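# Place a blue sponge flat on the shelf's top tier

## Task

Put one blue sponge down so it rests flat on the highest level of the shelf. The shelf must not be shifted, any other sponges already on it must still lie flat and stay separated from one another, and at the finish neither gripper may be in contact with any sponge.

## Robot and tools

Robot: two six-joint arms, left_arm and right_arm, each ending in a two-finger parallel gripper with a wrist camera. Calibrated bases in the scene frame: left_arm at (+0.028, +0.365, +0.044) m, right_arm at (+0.028, -0.352, +0.027) m, both turned only slightly about z, with up along their +z.

Frames: the scene frame has its origin at table-top height halfway between the nominal bases, +x pointing out over the table, +z up, and left_arm on the +y side (arm names do not match image left/right). Each arm's reported hand pose, velocities, targets and wrist-camera pose are in that arm's own base frame; fixed cameras and the table use the scene frame. Fingers point along the gripper's +z and open and close along its y. end_effector_position is the spot between the pads, roughly 1 cm short of the fingertips.

execute_actions(actions, cameras): actions is a list of actions; each action is a list of up to 15 rows, one row per 1/30 s step; if fewer than 15 rows are given, the last row is repeated to fill 15. Every row has 14 numbers in [-1, 1]: left_arm dx, dy, dz, rx, ry, rz, opening, then the same seven for right_arm, always all 14. The six pose numbers are an offset from the arm's Hand target as it was when that action began (not from the previous row), along that arm's base axes; 1.0 equals 0.6 m or 180 degrees; rx, ry, rz form one rotation vector, turning about the Hand target position. Repeating an offset in a new action moves further. Opening is absolute: +1 fully open (0.094 m), -1 closed. Sending six zeros re-commands the current Hand target. An empty actions list just reports state and images. cameras picks image sources: omitted, null or ["all"] for all, [] for none; an unknown name invalidates the call.

move(target, speed, blend, opening_speed, blocking, cameras): target is one 14-number row in the same layout and scale, or a list of up to 15 such rows; every row is an offset from the Hand targets at the move's start, not from the previous row. Each gripper follows a straight line; all paths finish together, last at least 0.5 s, and are cut off at 10 s. speed is top path speed in m/s (0.002 to 2.9, default 0.25; turning limited to twice that in rad/s), one value or one per target. blend (m) rounds corners between listed targets. opening_speed (0.2 or more, per second on the -1..+1 scale) makes finger changes gradual. blocking=false returns after about 0.5 s while the move continues. Moves do not avoid obstacles or the other arm; faster moves lag, stray and hit harder. Avoid paths passing near an arm's own base, which can flip its shoulder posture; route around. The result adds a move: line saying how it ended (done, off_target, moving, held, fault) and which limits acted (limits=paced means the pose was clipped, limits=held means steps were withheld). An arm not named in the ending is done: resting within 10 mm and 2 degrees. Neither done nor off_target tells you about contact.

wait(seconds 0 to 10): lets time pass with arms holding their last command; a running move keeps going. stop(): brakes a running move; it needs some distance. zoom_image(camera, region): enlarges a region [x0, y0, x1, y1] in pixels, at most 504 by 504, of the latest image from cam_head_left, cam_head_right, cam_left_wrist or cam_right_wrist (all 896x504). read_manual(section="licences") only returns licence text. finished_scene(scene): ends the current scene, irreversibly; pass its number and confirm the sponge is placed first.

Results: end_effector_position (m) and end_effector_quat_wxyz in the arm's base frame; Hand target, the last commanded pose after clipping, which is what the next offsets start from; Tool commands, each gripper's current command; grip_measured, the measured opening on the command scale (reads up to about 2.7 mm wide when empty); Joint positions, whose last number is the opening in metres; Joint velocities, shown as within noise when at rest; joint torques, which include gravity and friction and whose first three entries wrap sign beyond ±28 N m. execute_actions results also list positions at some steps.

Motion behaviour: each step the commanded orientation is clipped to within 40 degrees of the current one. Friction and weight can leave the hand a centimetre or more from its target without any contact; the next command, even all zeros, asks again, and if it still falls short you can send the remaining gap as an offset. Tiny moves may not start. An arm blocked by an object keeps pressing until commanded back past its gripper.

Gripping: commanding about 0.05 below the reading at first contact already squeezes at full force (much further below for soft items). A sponge is soft and squashes, so close slowly with a low opening_speed and no tighter than needed. To release, command an opening well above grip_measured.

Avoid: dropping the sponge or releasing it while it moves, knocking anything off the table, bumping or sliding the shelf, disturbing the other sponges, fast impacts, hard pushes, and any contact or pinching between the two arms (can fail the task). Watch motor heat: a MOTOR HOT line appears at 75 °C, at 90 °C the arm folds and goes idle, at 100 °C it drops; holding loads, outstretched poses or pushing toward unreachable targets heat motors. Finish with both grippers clear of all sponges.

Each tool is called by a JSON object that holds its "fn" and its "kwargs", one argument or row to a line.

## Session

{"fn": "execute_actions", "kwargs": {
  "actions": [],
  "cameras": ["all"]
}}

Scene clock: 0.00 s.
left_arm: end_effector_position=(+0.3102, -0.1452, +0.3743) grip_measured=+1.000 end_effector_quat_wxyz=(+0.489, +0.133, +0.768, -0.392) | right_arm: end_effector_position=(+0.3785, +0.1166, +0.4235) grip_measured=+1.000 end_effector_quat_wxyz=(+0.661, -0.108, +0.741, -0.040)
Joint positions: left_arm=[-0.08 1.058 1.159 -0.397 0.745 -0.301 0.094] | right_arm=[0.462 1.188 1.318 -0.262 0.375 -0.157 0.094]
Joint velocities: within noise
Joint torques (N m): no reading
Motor temperatures (°C): left_arm=[26 28 31 25 24 27 28] | right_arm=[28 32 27 27 27 28 28]
Heat: left arm: 31 °C; right arm: 32 °C.
Hand target: left_arm +0.3047, -0.1459, +0.3923; +0.510, +0.148, +0.752, -0.391 | right_arm +0.3731, +0.1127, +0.4403; +0.677, -0.096, +0.729, -0.035
Tool commands: left_gripper/opening=+1.0 right_gripper/opening=+1.0

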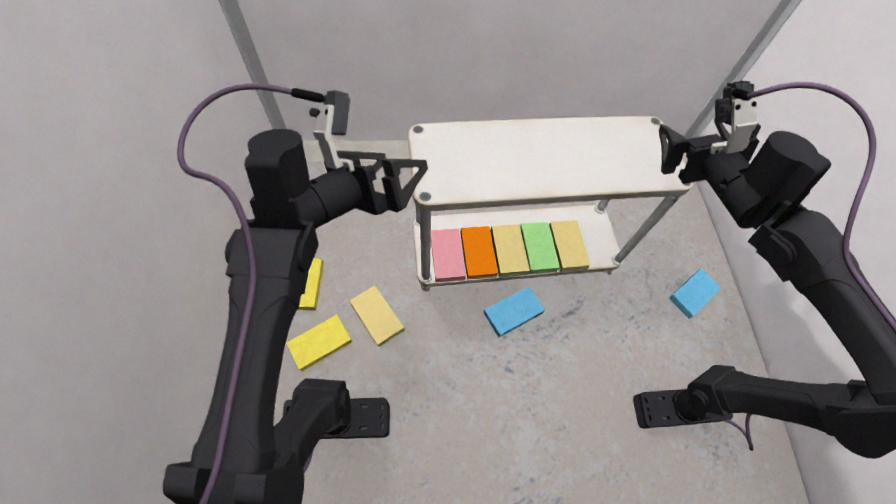

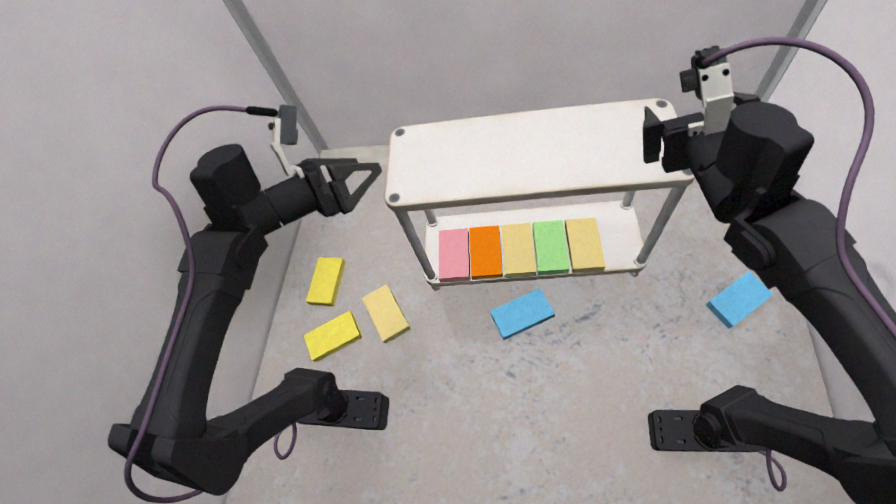

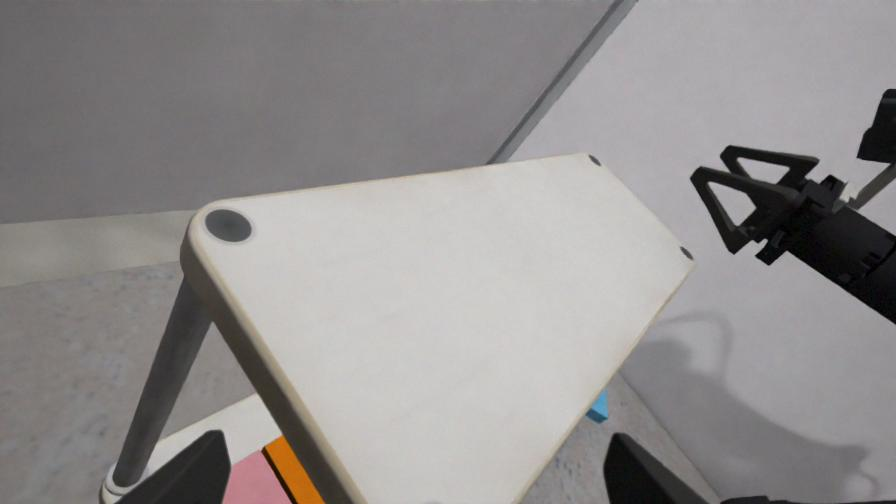

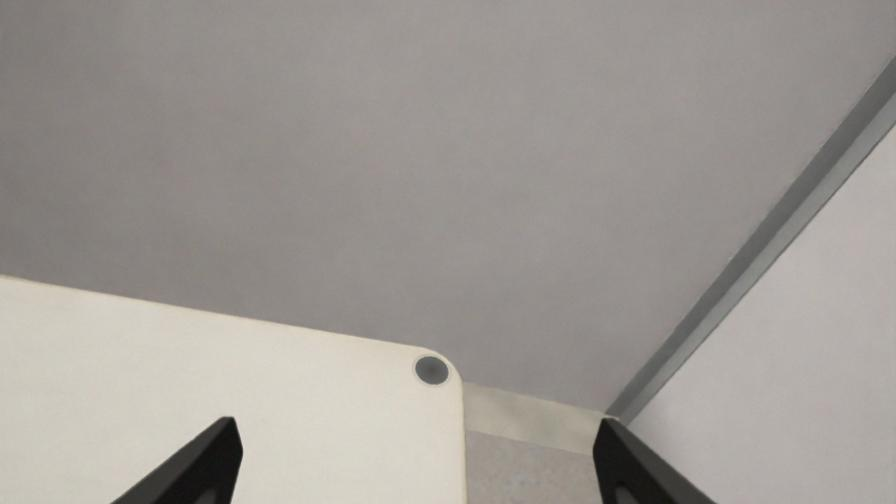

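{"fn": "zoom_image", "kwargs": {
  "camera": "cam_head_left",
  "region": [240, 80, 480, 215]
}}

{"fn": "zoom_image", "kwargs": {
  "camera": "cam_head_left",
  "region": [400, 200, 640, 335]
}}

{"fn": "zoom_image", "kwargs": {
  "camera": "cam_head_right",
  "region": [420, 190, 660, 345]
}}

{"fn": "zoom_image", "kwargs": {
  "camera": "cam_head_left",
  "region": [580, 80, 820, 215]
}}

Scaled by 2.100 from the camera's 896x504 image, which has a finer 1280x720 frame.

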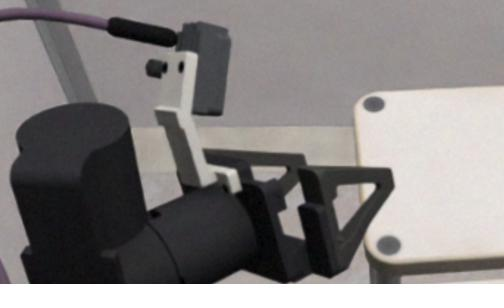

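Scaled by 2.100 from the camera's 896x504 image, which has a finer 1280x720 frame.

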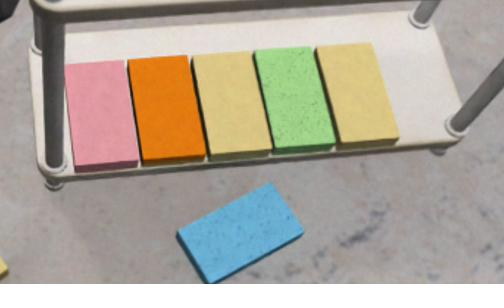

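Scaled by 2.100 from the camera's 896x504 image, which has a finer 1280x720 frame.

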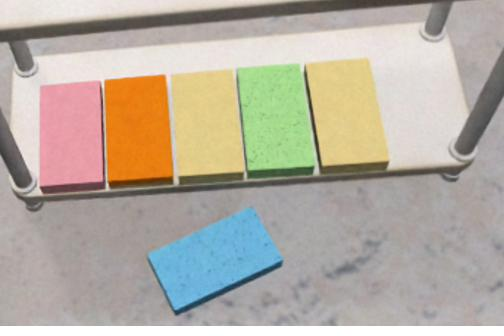

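Scaled by 2.100 from the camera's 896x504 image, which has a finer 1280x720 frame.

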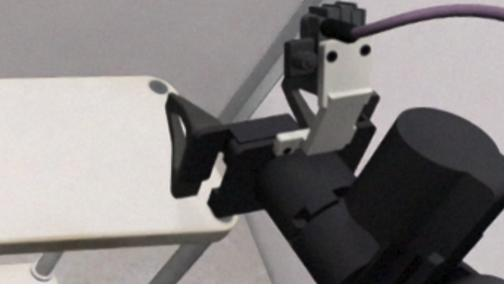

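{"fn": "move", "kwargs": {
  "target": [-0.208, -0.040, 0.0, 0.2331, -0.001, -0.1427, 1.0, 0, 0, 0, 0, 0, 0, 1.0],
  "speed": 0.25,
  "cameras": ["cam_head_left", "cam_left_wrist"]
}}

Scene clock: 20.83 s.
left_arm: end_effector_position=(+0.1865, -0.1729, +0.3823) grip_measured=+1.000 end_effector_quat_wxyz=(+0.325, +0.475, +0.793, -0.201) | right_arm: end_effector_position=(+0.3785, +0.1166, +0.4235) grip_measured=+1.000 end_effector_quat_wxyz=(+0.661, -0.108, +0.741, -0.040)
Joint positions: left_arm=[-0.45 1.254 1.892 -1.536 0.438 0.475 0.094] | right_arm=[0.462 1.188 1.318 -0.262 0.375 -0.157 0.094]
Joint velocities: within noise
Joint torques (N m): left_arm=[-0.36 -0.9 7.02 0.93 0.13 0.04] | right_arm=[-0.09 -4.49 6.75 2.2 -0.01 0.01]
Motor temperatures (°C): left_arm=[26 28 34 28 24 27 28] | right_arm=[28 33 28 33 27 28 28]
Heat: left arm: 34 °C; right arm: 33 °C.
Hand target: left_arm +0.1799, -0.1699, +0.3923; +0.328, +0.480, +0.789, -0.199 | right_arm +0.3731, +0.1127, +0.4403; +0.677, -0.096, +0.729, -0.035
Off the commanded pose: left_arm 0.012 m, 1 deg | right_arm 0.018 m, 3 deg.
joint sent to its limit (left arm) — joint 4 (wrist pitch), lower limit. The joint targets are off in position, not in orientation.
move: off_target (left_arm, right_arm)
Images, in order (width x height): cam_head_left 896x504, cam_left_wrist 896x504.

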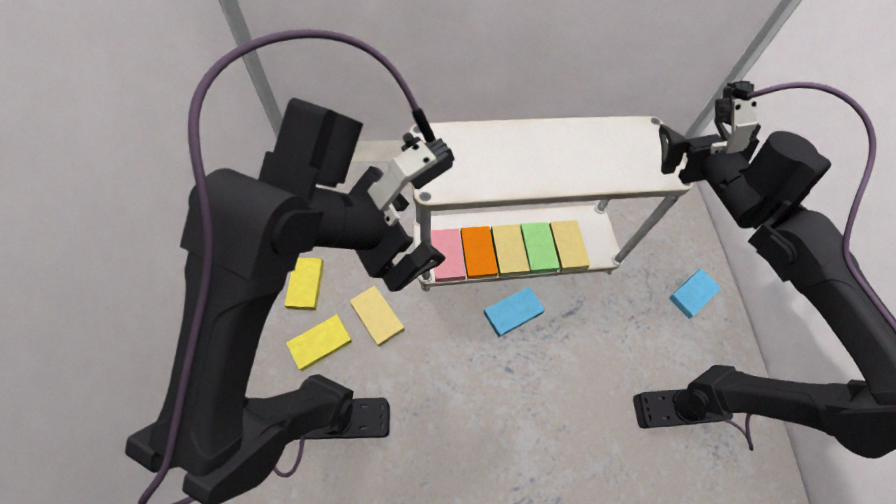

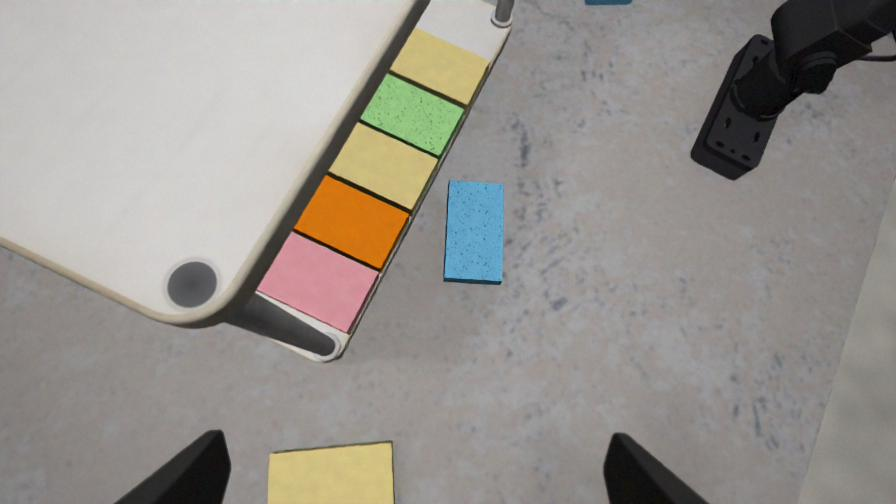

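{"fn": "zoom_image", "kwargs": {
  "camera": "cam_left_wrist",
  "region": [380, 150, 580, 310]
}}

{"fn": "zoom_image", "kwargs": {
  "camera": "cam_left_wrist",
  "region": [180, 380, 680, 504]
}}

Scaled by 2.520 from the camera's 896x504 image, which has a finer 1280x720 frame.

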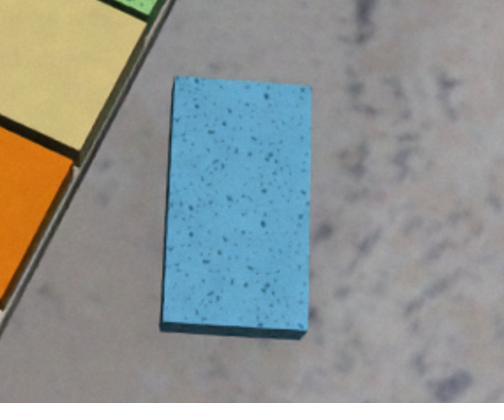

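Scaled by 1.008 from the camera's 896x504 image, which has a finer 1280x720 frame.

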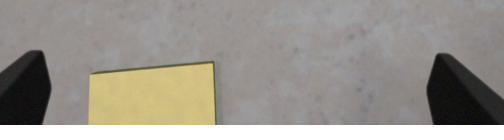

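{"fn": "move", "kwargs": {
  "target": [0.0935, -0.3562, -0.490, 0, 0, -0.0067, 1.0, 0, 0, 0, 0, 0, 0, 1.0],
  "speed": 0.25,
  "cameras": ["cam_head_left", "cam_head_right", "cam_left_wrist"]
}}

Scene clock: 26.87 s.
left_arm: end_effector_position=(+0.2327, -0.3771, +0.0917) grip_measured=+1.000 end_effector_quat_wxyz=(+0.304, +0.495, +0.791, -0.192) | right_arm: end_effector_position=(+0.3785, +0.1166, +0.4235) grip_measured=+1.000 end_effector_quat_wxyz=(+0.661, -0.108, +0.741, -0.040)
Joint positions: left_arm=[-0.982 1.678 1.009 -0.171 0.094 0.101 0.094] | right_arm=[0.462 1.188 1.318 -0.262 0.375 -0.157 0.094]
Joint velocities: within noise
Joint torques (N m): left_arm=[-0.39 -5.96 4.51 1.85 -0.04 -0.07] | right_arm=[-0.09 -4.51 6.75 2.2 -0.01 0.01]
Motor temperatures (°C): left_arm=[26 28 34 28 24 27 28] | right_arm=[28 33 28 34 27 28 28]
Heat: left arm: 34 °C; right arm: 34 °C.
Hand target: left_arm +0.2360, -0.3836, +0.0983; +0.325, +0.488, +0.784, -0.203 | right_arm +0.3731, +0.1127, +0.4403; +0.677, -0.096, +0.729, -0.035
Off the commanded pose: left_arm 0.010 m, 3 deg | right_arm 0.018 m, 3 deg.
move: off_target (left_arm, right_arm)
Images, in order (width x height): cam_head_left 896x504, cam_head_right 896x504, cam_left_wrist 896x504.

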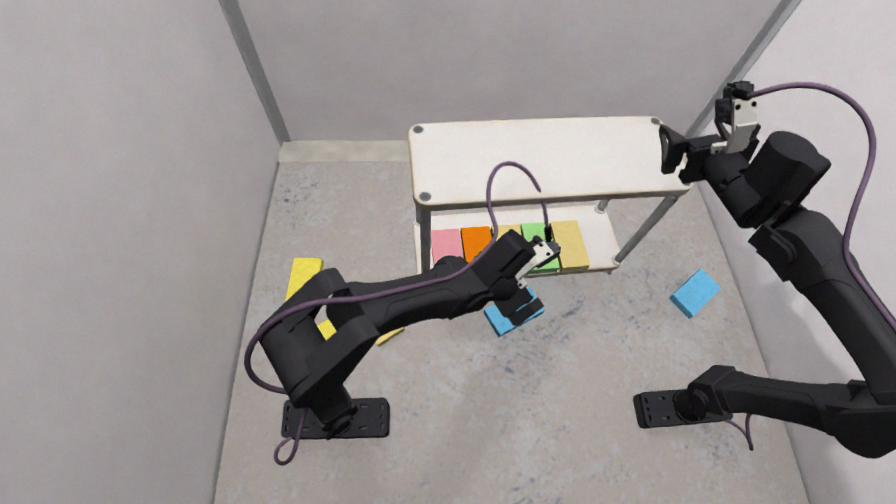

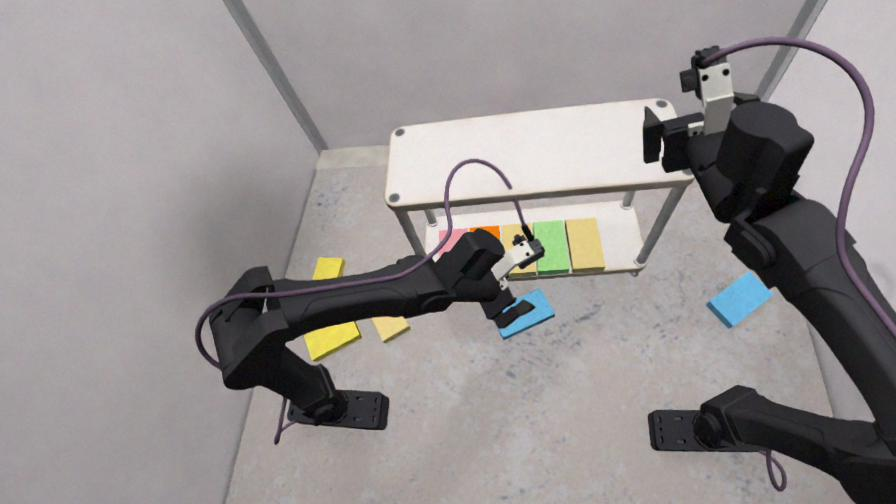

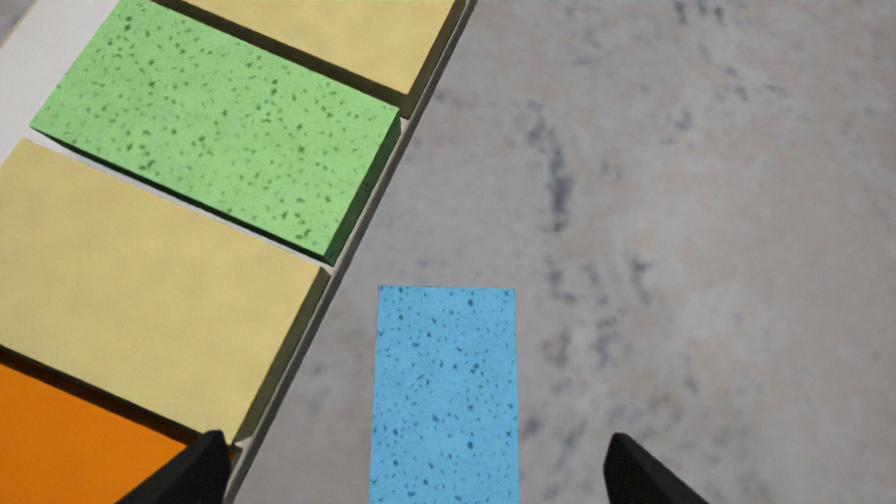

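{"fn": "zoom_image", "kwargs": {
  "camera": "cam_left_wrist",
  "region": [80, 380, 330, 504]
}}

{"fn": "zoom_image", "kwargs": {
  "camera": "cam_left_wrist",
  "region": [530, 380, 780, 504]
}}

{"fn": "zoom_image", "kwargs": {
  "camera": "cam_left_wrist",
  "region": [330, 260, 570, 504]
}}

Scaled by 2.016 from the camera's 896x504 image, which has a finer 1280x720 frame.

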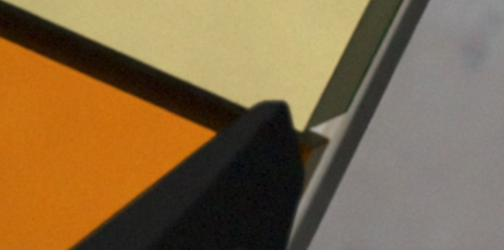

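Scaled by 2.016 from the camera's 896x504 image, which has a finer 1280x720 frame.

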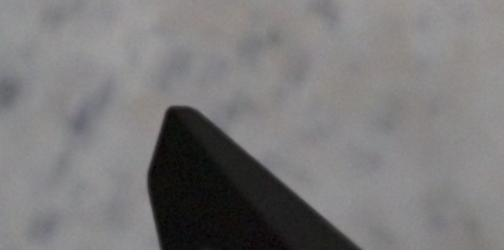

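Scaled by 2.066 from the camera's 896x504 image, which has a finer 1280x720 frame.

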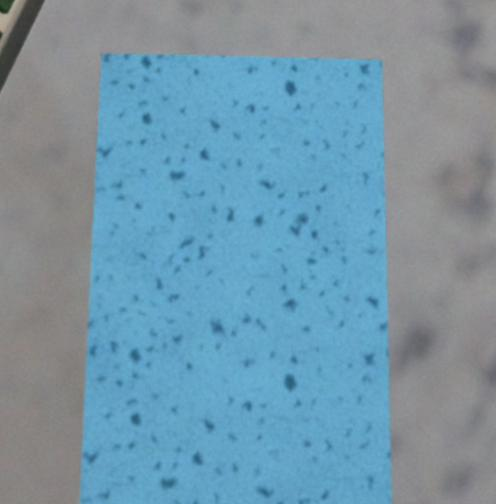

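{"fn": "move", "kwargs": {
  "target": [-0.0152, -0.0128, -0.1345, 0, 0, 0.0042, 1.0, 0, 0, 0, 0, 0, 0, 1.0],
  "speed": 0.15,
  "cameras": ["cam_left_wrist"]
}}

Scene clock: 30.60 s.
left_arm: end_effector_position=(+0.2267, -0.3829, +0.0114) grip_measured=+1.000 end_effector_quat_wxyz=(+0.307, +0.488, +0.795, -0.188) | right_arm: end_effector_position=(+0.3785, +0.1166, +0.4235) grip_measured=+1.000 end_effector_quat_wxyz=(+0.661, -0.108, +0.741, -0.040)
Joint positions: left_arm=[-1.016 1.868 0.858 0.174 0.056 0.062 0.094] | right_arm=[0.462 1.188 1.318 -0.262 0.375 -0.157 0.094]
Joint velocities: within noise
Joint torques (N m): left_arm=[-0.34 -6.27 3.75 1.86 -0.07 -0.09] | right_arm=[-0.09 -4.49 6.75 2.2 -0.01 0.01]
Motor temperatures (°C): left_arm=[26 29 33 29 24 27 28] | right_arm=[28 33 28 35 27 28 28]
Heat: left arm: 33 °C; right arm: 35 °C.
Hand target: left_arm +0.2268, -0.3913, +0.0176; +0.327, +0.483, +0.787, -0.201 | right_arm +0.3731, +0.1127, +0.4403; +0.677, -0.096, +0.729, -0.035
Off the commanded pose: left_arm 0.010 m, 3 deg | right_arm 0.018 m, 3 deg.
move: off_target (left_arm, right_arm)
Images, in order (width x height): cam_left_wrist 896x504.

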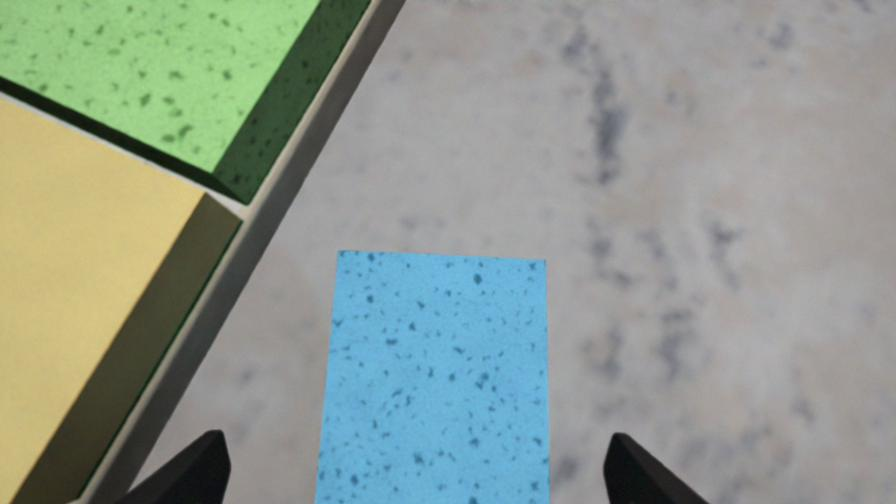

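{"fn": "move", "kwargs": {
  "target": [-0.0072, -0.0038, -0.059, 0, 0, 0, 1.0, 0, 0, 0, 0, 0, 0, 1.0],
  "speed": 0.1,
  "cameras": ["cam_left_wrist", "cam_head_right", "cam_head_left"]
}}

Scene clock: 33.43 s.
left_arm: end_effector_position=(+0.2231, -0.3857, -0.0231) grip_measured=+1.000 end_effector_quat_wxyz=(+0.308, +0.487, +0.795, -0.189) | right_arm: end_effector_position=(+0.3785, +0.1166, +0.4235) grip_measured=+1.000 end_effector_quat_wxyz=(+0.661, -0.108, +0.741, -0.040)
Joint positions: left_arm=[-1.03 1.98 0.823 0.324 0.047 0.052 0.094] | right_arm=[0.462 1.188 1.318 -0.262 0.375 -0.157 0.094]
Joint velocities: within noise
Joint torques (N m): left_arm=[-0.39 -6.42 3.15 1.86 -0.07 -0.09] | right_arm=[-0.09 -4.51 6.75 2.2 0 0.02]
Motor temperatures (°C): left_arm=[26 29 33 29 24 27 28] | right_arm=[28 33 29 35 27 28 28]
Heat: left arm: 33 °C; right arm: 35 °C.
Hand target: left_arm +0.2225, -0.3935, -0.0178; +0.327, +0.483, +0.787, -0.201 | right_arm +0.3731, +0.1127, +0.4403; +0.677, -0.096, +0.729, -0.035
Off the commanded pose: left_arm 0.009 m, 3 deg | right_arm 0.018 m, 3 deg.
move: off_target (left_arm, right_arm)
Images, in order (width x height): cam_head_left 896x504, cam_head_right 896x504, cam_left_wrist 896x504.

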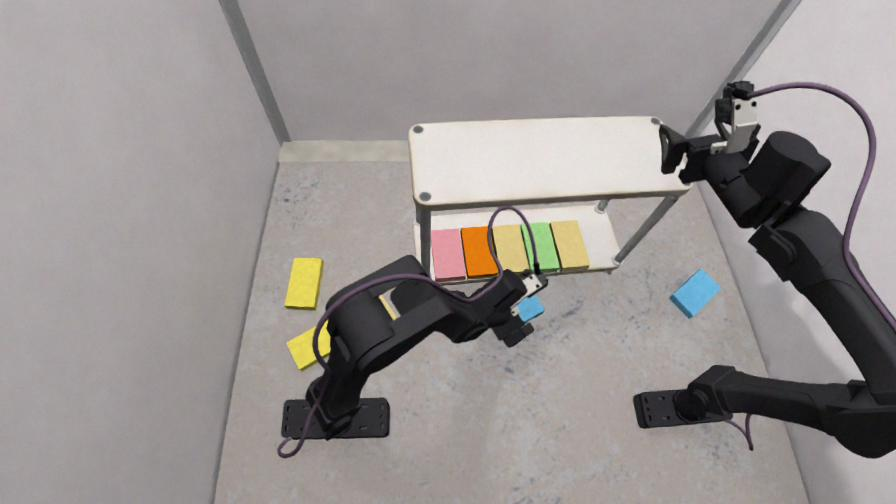

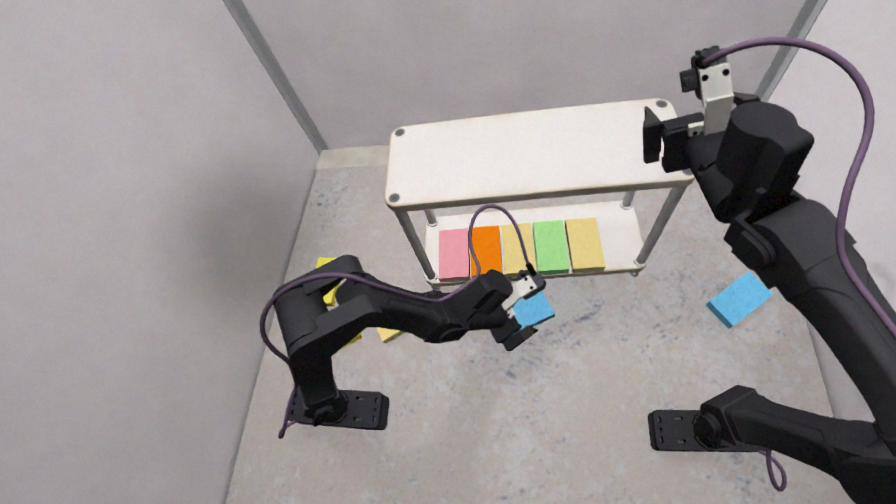

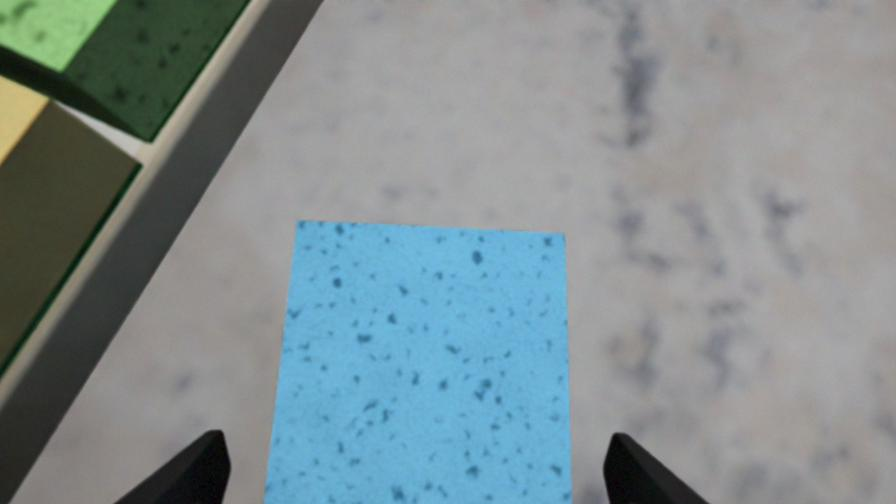

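{"fn": "move", "kwargs": {
  "target": [0, 0, 0, 0, 0, 0, 0.36, 0, 0, 0, 0, 0, 0, 1.0],
  "speed": 0.1,
  "opening_speed": 0.4,
  "cameras": ["cam_left_wrist"]
}}

Scene clock: 37.60 s.
left_arm: end_effector_position=(+0.2237, -0.3860, -0.0226) grip_measured=+0.365 end_effector_quat_wxyz=(+0.310, +0.486, +0.795, -0.189) | right_arm: end_effector_position=(+0.3785, +0.1166, +0.4235) grip_measured=+1.000 end_effector_quat_wxyz=(+0.661, -0.108, +0.741, -0.040)
Joint positions: left_arm=[-1.03 1.98 0.823 0.327 0.045 0.05 0.064] | right_arm=[0.462 1.188 1.318 -0.262 0.375 -0.157 0.094]
Joint velocities: within noise
Joint torques (N m): left_arm=[-0.43 -6.37 3.22 1.84 -0.07 -0.09] | right_arm=[-0.1 -4.49 6.75 2.2 -0.01 0.01]
Motor temperatures (°C): left_arm=[26 29 33 29 24 27 28] | right_arm=[28 33 29 36 27 28 28]
Heat: left arm: 33 °C; right arm: 36 °C.
Hand target: left_arm +0.2225, -0.3935, -0.0178; +0.327, +0.483, +0.787, -0.201 | right_arm +0.3731, +0.1127, +0.4403; +0.677, -0.096, +0.729, -0.035
Off the commanded pose: left_arm 0.009 m, 3 deg | right_arm 0.018 m, 3 deg.
move: off_target (left_arm, right_arm)
Images, in order (width x height): cam_left_wrist 896x504.

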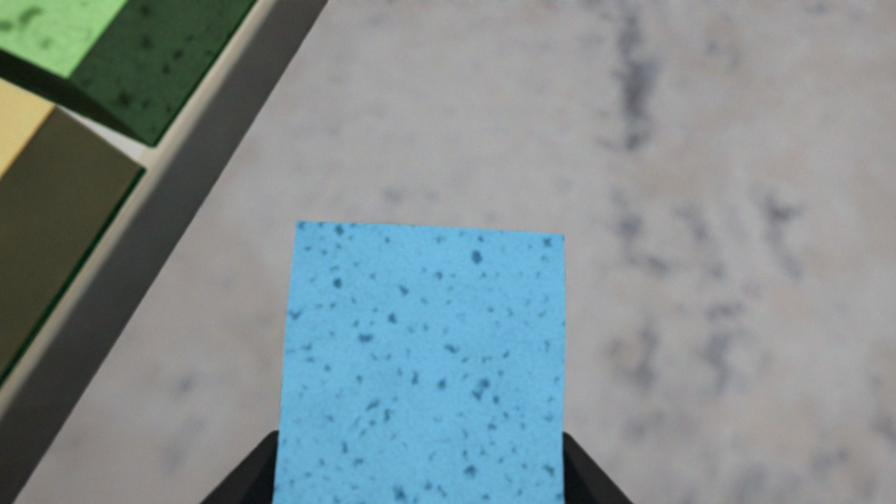

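{"fn": "move", "kwargs": {
  "target": [0, 0, 0, 0, 0, 0, 0.26, 0, 0, 0, 0, 0, 0, 1.0],
  "speed": 0.1,
  "opening_speed": 0.3,
  "cameras": ["cam_left_wrist"]
}}

Scene clock: 38.87 s.
left_arm: end_effector_position=(+0.2237, -0.3860, -0.0226) grip_measured=+0.341 end_effector_quat_wxyz=(+0.310, +0.486, +0.795, -0.189) | right_arm: end_effector_position=(+0.3785, +0.1166, +0.4235) grip_measured=+1.000 end_effector_quat_wxyz=(+0.661, -0.108, +0.741, -0.040)
Joint positions: left_arm=[-1.03 1.98 0.823 0.327 0.045 0.05 0.063] | right_arm=[0.462 1.188 1.318 -0.262 0.375 -0.157 0.094]
Joint velocities: within noise
Joint torques (N m): left_arm=[-0.47 -6.38 3.21 1.85 -0.07 -0.08] | right_arm=[-0.1 -4.51 6.75 2.2 -0.01 0.01]
Motor temperatures (°C): left_arm=[26 29 33 29 24 27 28] | right_arm=[28 33 29 36 27 28 28]
Heat: left arm: 33 °C; right arm: 36 °C.
Hand target: left_arm +0.2225, -0.3935, -0.0178; +0.327, +0.483, +0.787, -0.201 | right_arm +0.3731, +0.1127, +0.4403; +0.677, -0.096, +0.729, -0.035
Off the commanded pose: left_arm 0.009 m, 3 deg | right_arm 0.018 m, 3 deg.
move: off_target (left_arm, right_arm)
Images, in order (width x height): cam_left_wrist 896x504.

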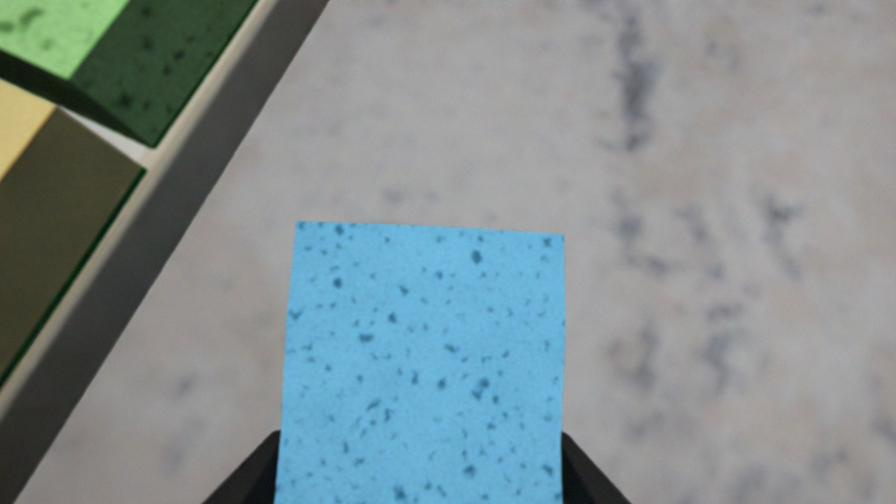

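{"fn": "move", "kwargs": {
  "target": [
    [0, 0, 0, 0, 0, 0, 1.0, 0, 0, 0, 0, 0, 0, 1.0],
    [0, 0, 0.003, -0.0486, -0.0239, 0, 1.0, 0, 0, 0, 0, 0, 0, 1.0]
  ],
  "speed": 0.12,
  "opening_speed": 0.8,
  "cameras": ["cam_left_wrist", "cam_head_left"]
}}

Scene clock: 46.47 s.
left_arm: end_effector_position=(+0.2239, -0.3864, -0.0237) grip_measured=+0.998 end_effector_quat_wxyz=(+0.374, +0.466, +0.769, -0.226) | right_arm: end_effector_position=(+0.3785, +0.1166, +0.4235) grip_measured=+1.000 end_effector_quat_wxyz=(+0.661, -0.108, +0.741, -0.040)
Joint positions: left_arm=[-1.03 2.032 0.69 0.676 0.045 0.038 0.094] | right_arm=[0.462 1.188 1.318 -0.262 0.375 -0.157 0.094]
Joint velocities: within noise
Joint torques (N m): left_arm=[-0.08 -6 2.61 2.08 0.03 -0.07] | right_arm=[-0.09 -4.51 6.74 2.2 -0.01 0.02]
Motor temperatures (°C): left_arm=[26 30 32 30 24 27 28] | right_arm=[28 33 29 37 27 28 28]
Heat: left arm: 32 °C; right arm: 37 °C.
Hand target: left_arm +0.2225, -0.3935, -0.0160; +0.392, +0.464, +0.757, -0.242 | right_arm +0.3731, +0.1127, +0.4403; +0.677, -0.096, +0.729, -0.035
Off the commanded pose: left_arm 0.011 m, 3 deg | right_arm 0.018 m, 3 deg.
move: off_target (left_arm, right_arm)
Images, in order (width x height): cam_head_left 896x504, cam_left_wrist 896x504.

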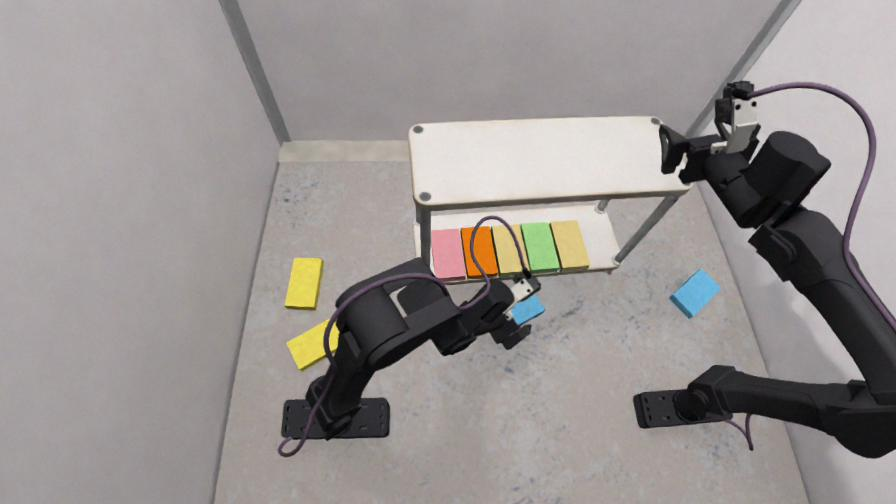

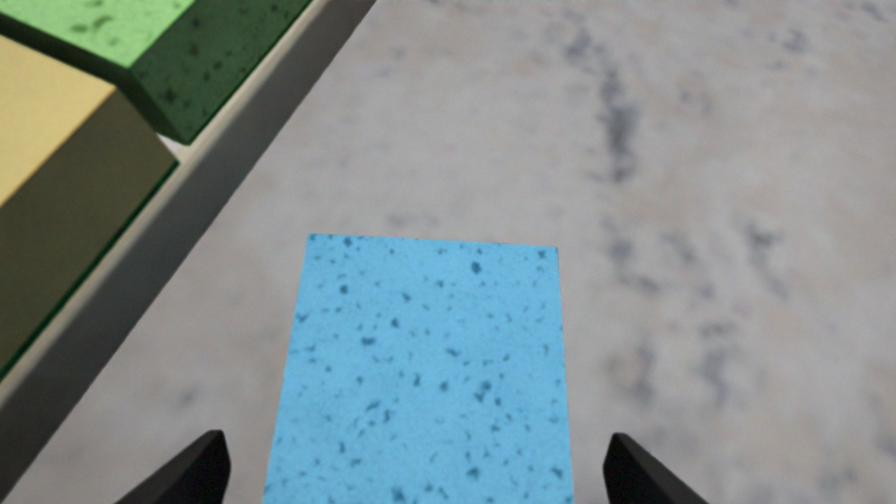

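{"fn": "move", "kwargs": {
  "target": [0, 0, 0, 0, 0, 0, 0.27, 0, 0, 0, 0, 0, 0, 1.0],
  "speed": 0.1,
  "opening_speed": 0.5,
  "cameras": ["cam_left_wrist"]
}}

Scene clock: 48.77 s.
left_arm: end_effector_position=(+0.2241, -0.3868, -0.0231) grip_measured=+0.350 end_effector_quat_wxyz=(+0.375, +0.465, +0.769, -0.227) | right_arm: end_effector_position=(+0.3785, +0.1166, +0.4235) grip_measured=+1.000 end_effector_quat_wxyz=(+0.661, -0.108, +0.741, -0.040)
Joint positions: left_arm=[-1.03 2.032 0.69 0.679 0.045 0.036 0.063] | right_arm=[0.462 1.188 1.318 -0.262 0.375 -0.157 0.094]
Joint velocities: within noise
Joint torques (N m): left_arm=[-0.12 -6 2.58 2.07 0.05 -0.09] | right_arm=[-0.09 -4.49 6.75 2.2 -0.01 0.01]
Motor temperatures (°C): left_arm=[26 30 32 30 24 27 28] | right_arm=[28 33 29 37 27 28 28]
Heat: left arm: 32 °C; right arm: 37 °C.
Hand target: left_arm +0.2225, -0.3935, -0.0160; +0.392, +0.464, +0.757, -0.242 | right_arm +0.3731, +0.1127, +0.4403; +0.677, -0.096, +0.729, -0.035
Off the commanded pose: left_arm 0.010 m, 3 deg | right_arm 0.018 m, 3 deg.
move: off_target (left_arm, right_arm)
Images, in order (width x height): cam_left_wrist 896x504.

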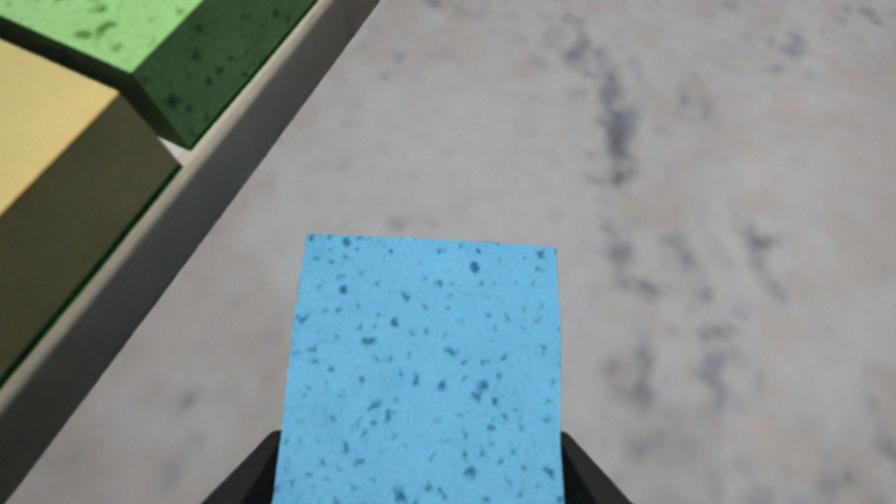

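{"fn": "move", "kwargs": {
  "target": [-0.0375, 0.0308, 0.1933, 0, 0, 0, 0.27, 0, 0, 0, 0, 0, 0, 1.0],
  "speed": 0.15,
  "cameras": ["cam_left_wrist", "cam_head_right"]
}}

Scene clock: 52.37 s.
left_arm: end_effector_position=(+0.1995, -0.3648, +0.0772) grip_measured=+0.347 end_effector_quat_wxyz=(+0.378, +0.468, +0.765, -0.230) | right_arm: end_effector_position=(+0.3785, +0.1166, +0.4235) grip_measured=+1.000 end_effector_quat_wxyz=(+0.661, -0.108, +0.741, -0.040)
Joint positions: left_arm=[-1.061 1.567 0.668 0.246 0.028 0.024 0.063] | right_arm=[0.462 1.188 1.318 -0.262 0.375 -0.157 0.094]
Joint velocities: within noise
Joint torques (N m): left_arm=[-0.43 -6.45 8.38 1.19 -0.08 -0.08] | right_arm=[-0.09 -4.49 6.74 2.2 -0.01 0.01]
Motor temperatures (°C): left_arm=[26 30 32 30 24 27 28] | right_arm=[28 33 29 37 27 28 28]
Heat: left arm: 32 °C; right arm: 37 °C.
Hand target: left_arm +0.2000, -0.3751, +0.1000; +0.392, +0.464, +0.757, -0.242 | right_arm +0.3731, +0.1127, +0.4403; +0.677, -0.096, +0.729, -0.035
Off the commanded pose: left_arm 0.025 m, 2 deg | right_arm 0.018 m, 3 deg.
move: off_target (left_arm, right_arm)
Images, in order (width x height): cam_head_right 896x504, cam_left_wrist 896x504.

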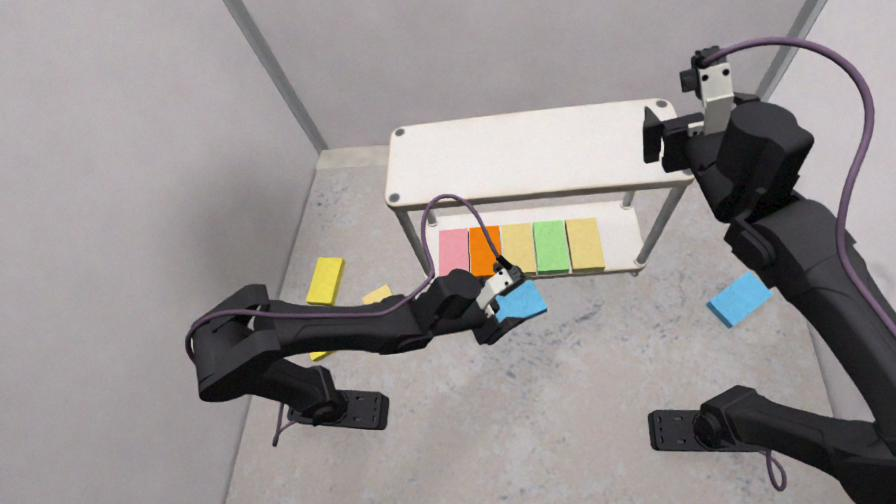

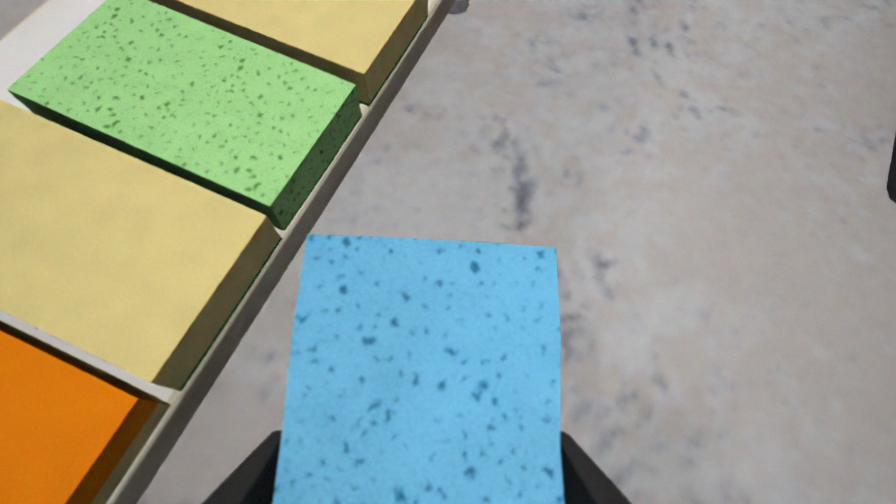

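{"fn": "move", "kwargs": {
  "target": [-0.055, 0.192, 0.55, 0, 0, 0.0689, 0.27, 0, 0, 0, 0, 0, 0, 1.0],
  "speed": 0.25,
  "cameras": ["cam_left_wrist", "cam_head_left", "cam_head_right"]
}}

Scene clock: 55.37 s.
left_arm: end_effector_position=(+0.1719, -0.2683, +0.4164) grip_measured=+0.347 end_effector_quat_wxyz=(+0.405, +0.385, +0.806, -0.195) | right_arm: end_effector_position=(+0.3785, +0.1166, +0.4235) grip_measured=+1.000 end_effector_quat_wxyz=(+0.661, -0.108, +0.741, -0.040)
Joint positions: left_arm=[-1.093 1.323 1.938 -1.262 -0.159 -0.122 0.063] | right_arm=[0.462 1.188 1.318 -0.262 0.375 -0.157 0.094]
Joint velocities: within noise
Joint torques (N m): left_arm=[-0.46 -2.02 7.68 1.2 -0.2 -0.08] | right_arm=[-0.1 -4.51 6.75 2.2 -0.01 0.01]
Motor temperatures (°C): left_arm=[26 30 33 30 24 27 28] | right_arm=[28 33 29 38 27 28 28]
Heat: left arm: 33 °C; right arm: 38 °C.
Hand target: left_arm +0.1670, -0.2599, +0.4300; +0.416, +0.379, +0.803, -0.198 | right_arm +0.3731, +0.1127, +0.4403; +0.677, -0.096, +0.729, -0.035
Off the commanded pose: left_arm 0.017 m, 1 deg | right_arm 0.018 m, 3 deg.
move: off_target (left_arm, right_arm)
Images, in order (width x height): cam_head_left 896x504, cam_head_right 896x504, cam_left_wrist 896x504.

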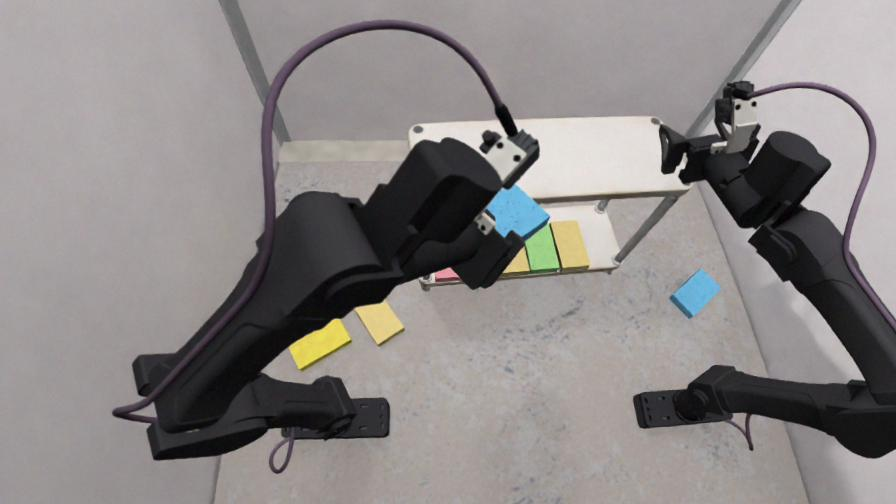

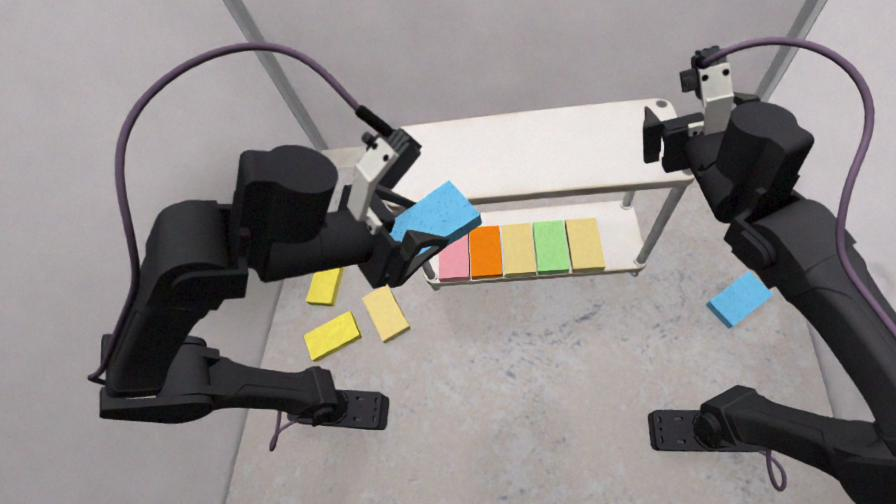

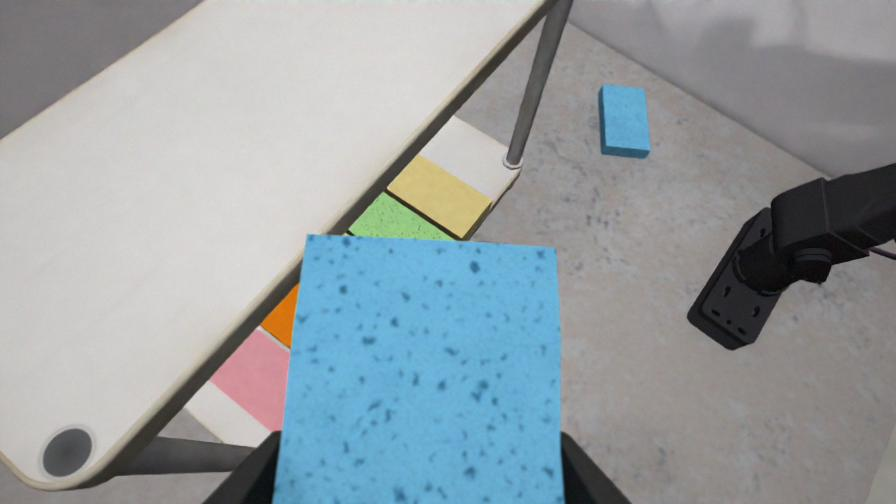

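{"fn": "move", "kwargs": {
  "target": [0.33, 0.0067, -0.0417, 0, 0, 0, 0.27, 0, 0, 0, 0, 0, 0, 1.0],
  "speed": 0.2,
  "cameras": ["cam_left_wrist", "cam_head_left", "cam_head_right"]
}}

Scene clock: 58.50 s.
left_arm: end_effector_position=(+0.3644, -0.2483, +0.3763) grip_measured=+0.347 end_effector_quat_wxyz=(+0.376, +0.369, +0.829, -0.186) | right_arm: end_effector_position=(+0.3785, +0.1166, +0.4235) grip_measured=+1.000 end_effector_quat_wxyz=(+0.661, -0.108, +0.741, -0.040)
Joint positions: left_arm=[-0.481 1.75 2.202 -1.197 0.3 0.225 0.063] | right_arm=[0.462 1.188 1.318 -0.262 0.375 -0.157 0.094]
Joint velocities: within noise
Joint torques (N m): left_arm=[0.13 -5.71 8.53 1.73 0.32 0.04] | right_arm=[-0.09 -4.49 6.75 2.2 -0.01 0.01]
Motor temperatures (°C): left_arm=[26 30 33 30 24 27 29] | right_arm=[28 33 29 38 27 28 28]
Heat: left arm: 33 °C; right arm: 38 °C.
Hand target: left_arm +0.3650, -0.2558, +0.4050; +0.416, +0.379, +0.803, -0.198 | right_arm +0.3731, +0.1127, +0.4403; +0.677, -0.096, +0.729, -0.035
Off the commanded pose: left_arm 0.030 m, 6 deg | right_arm 0.018 m, 3 deg.
move: off_target (left_arm, right_arm)
Images, in order (width x height): cam_head_left 896x504, cam_head_right 896x504, cam_left_wrist 896x504.

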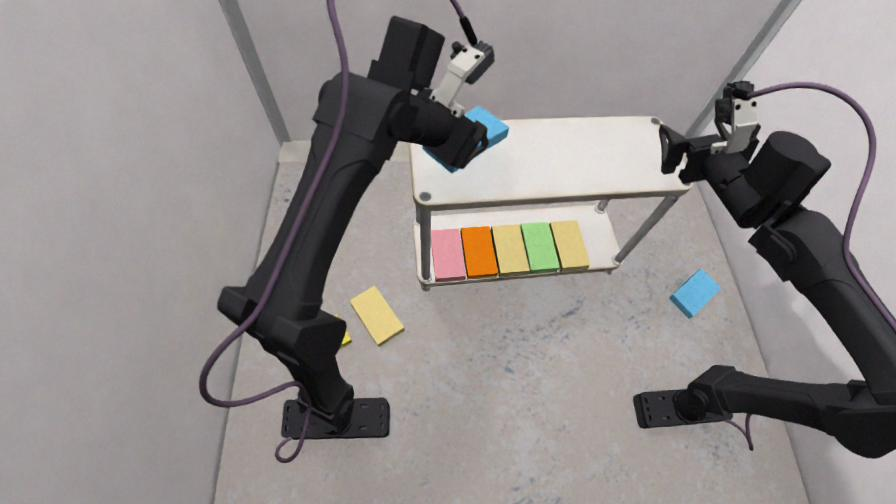

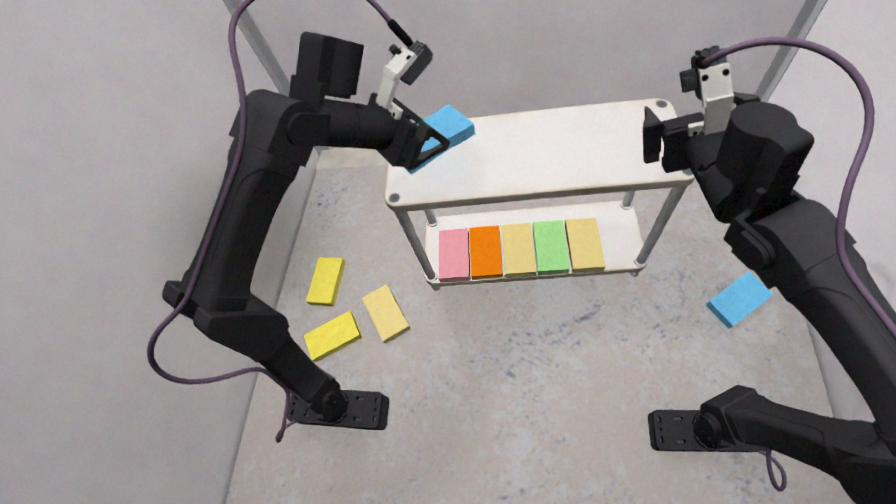

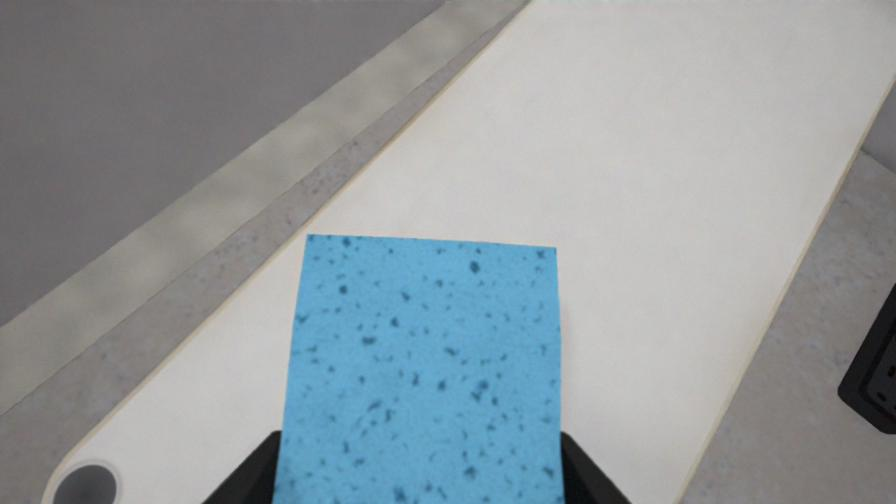

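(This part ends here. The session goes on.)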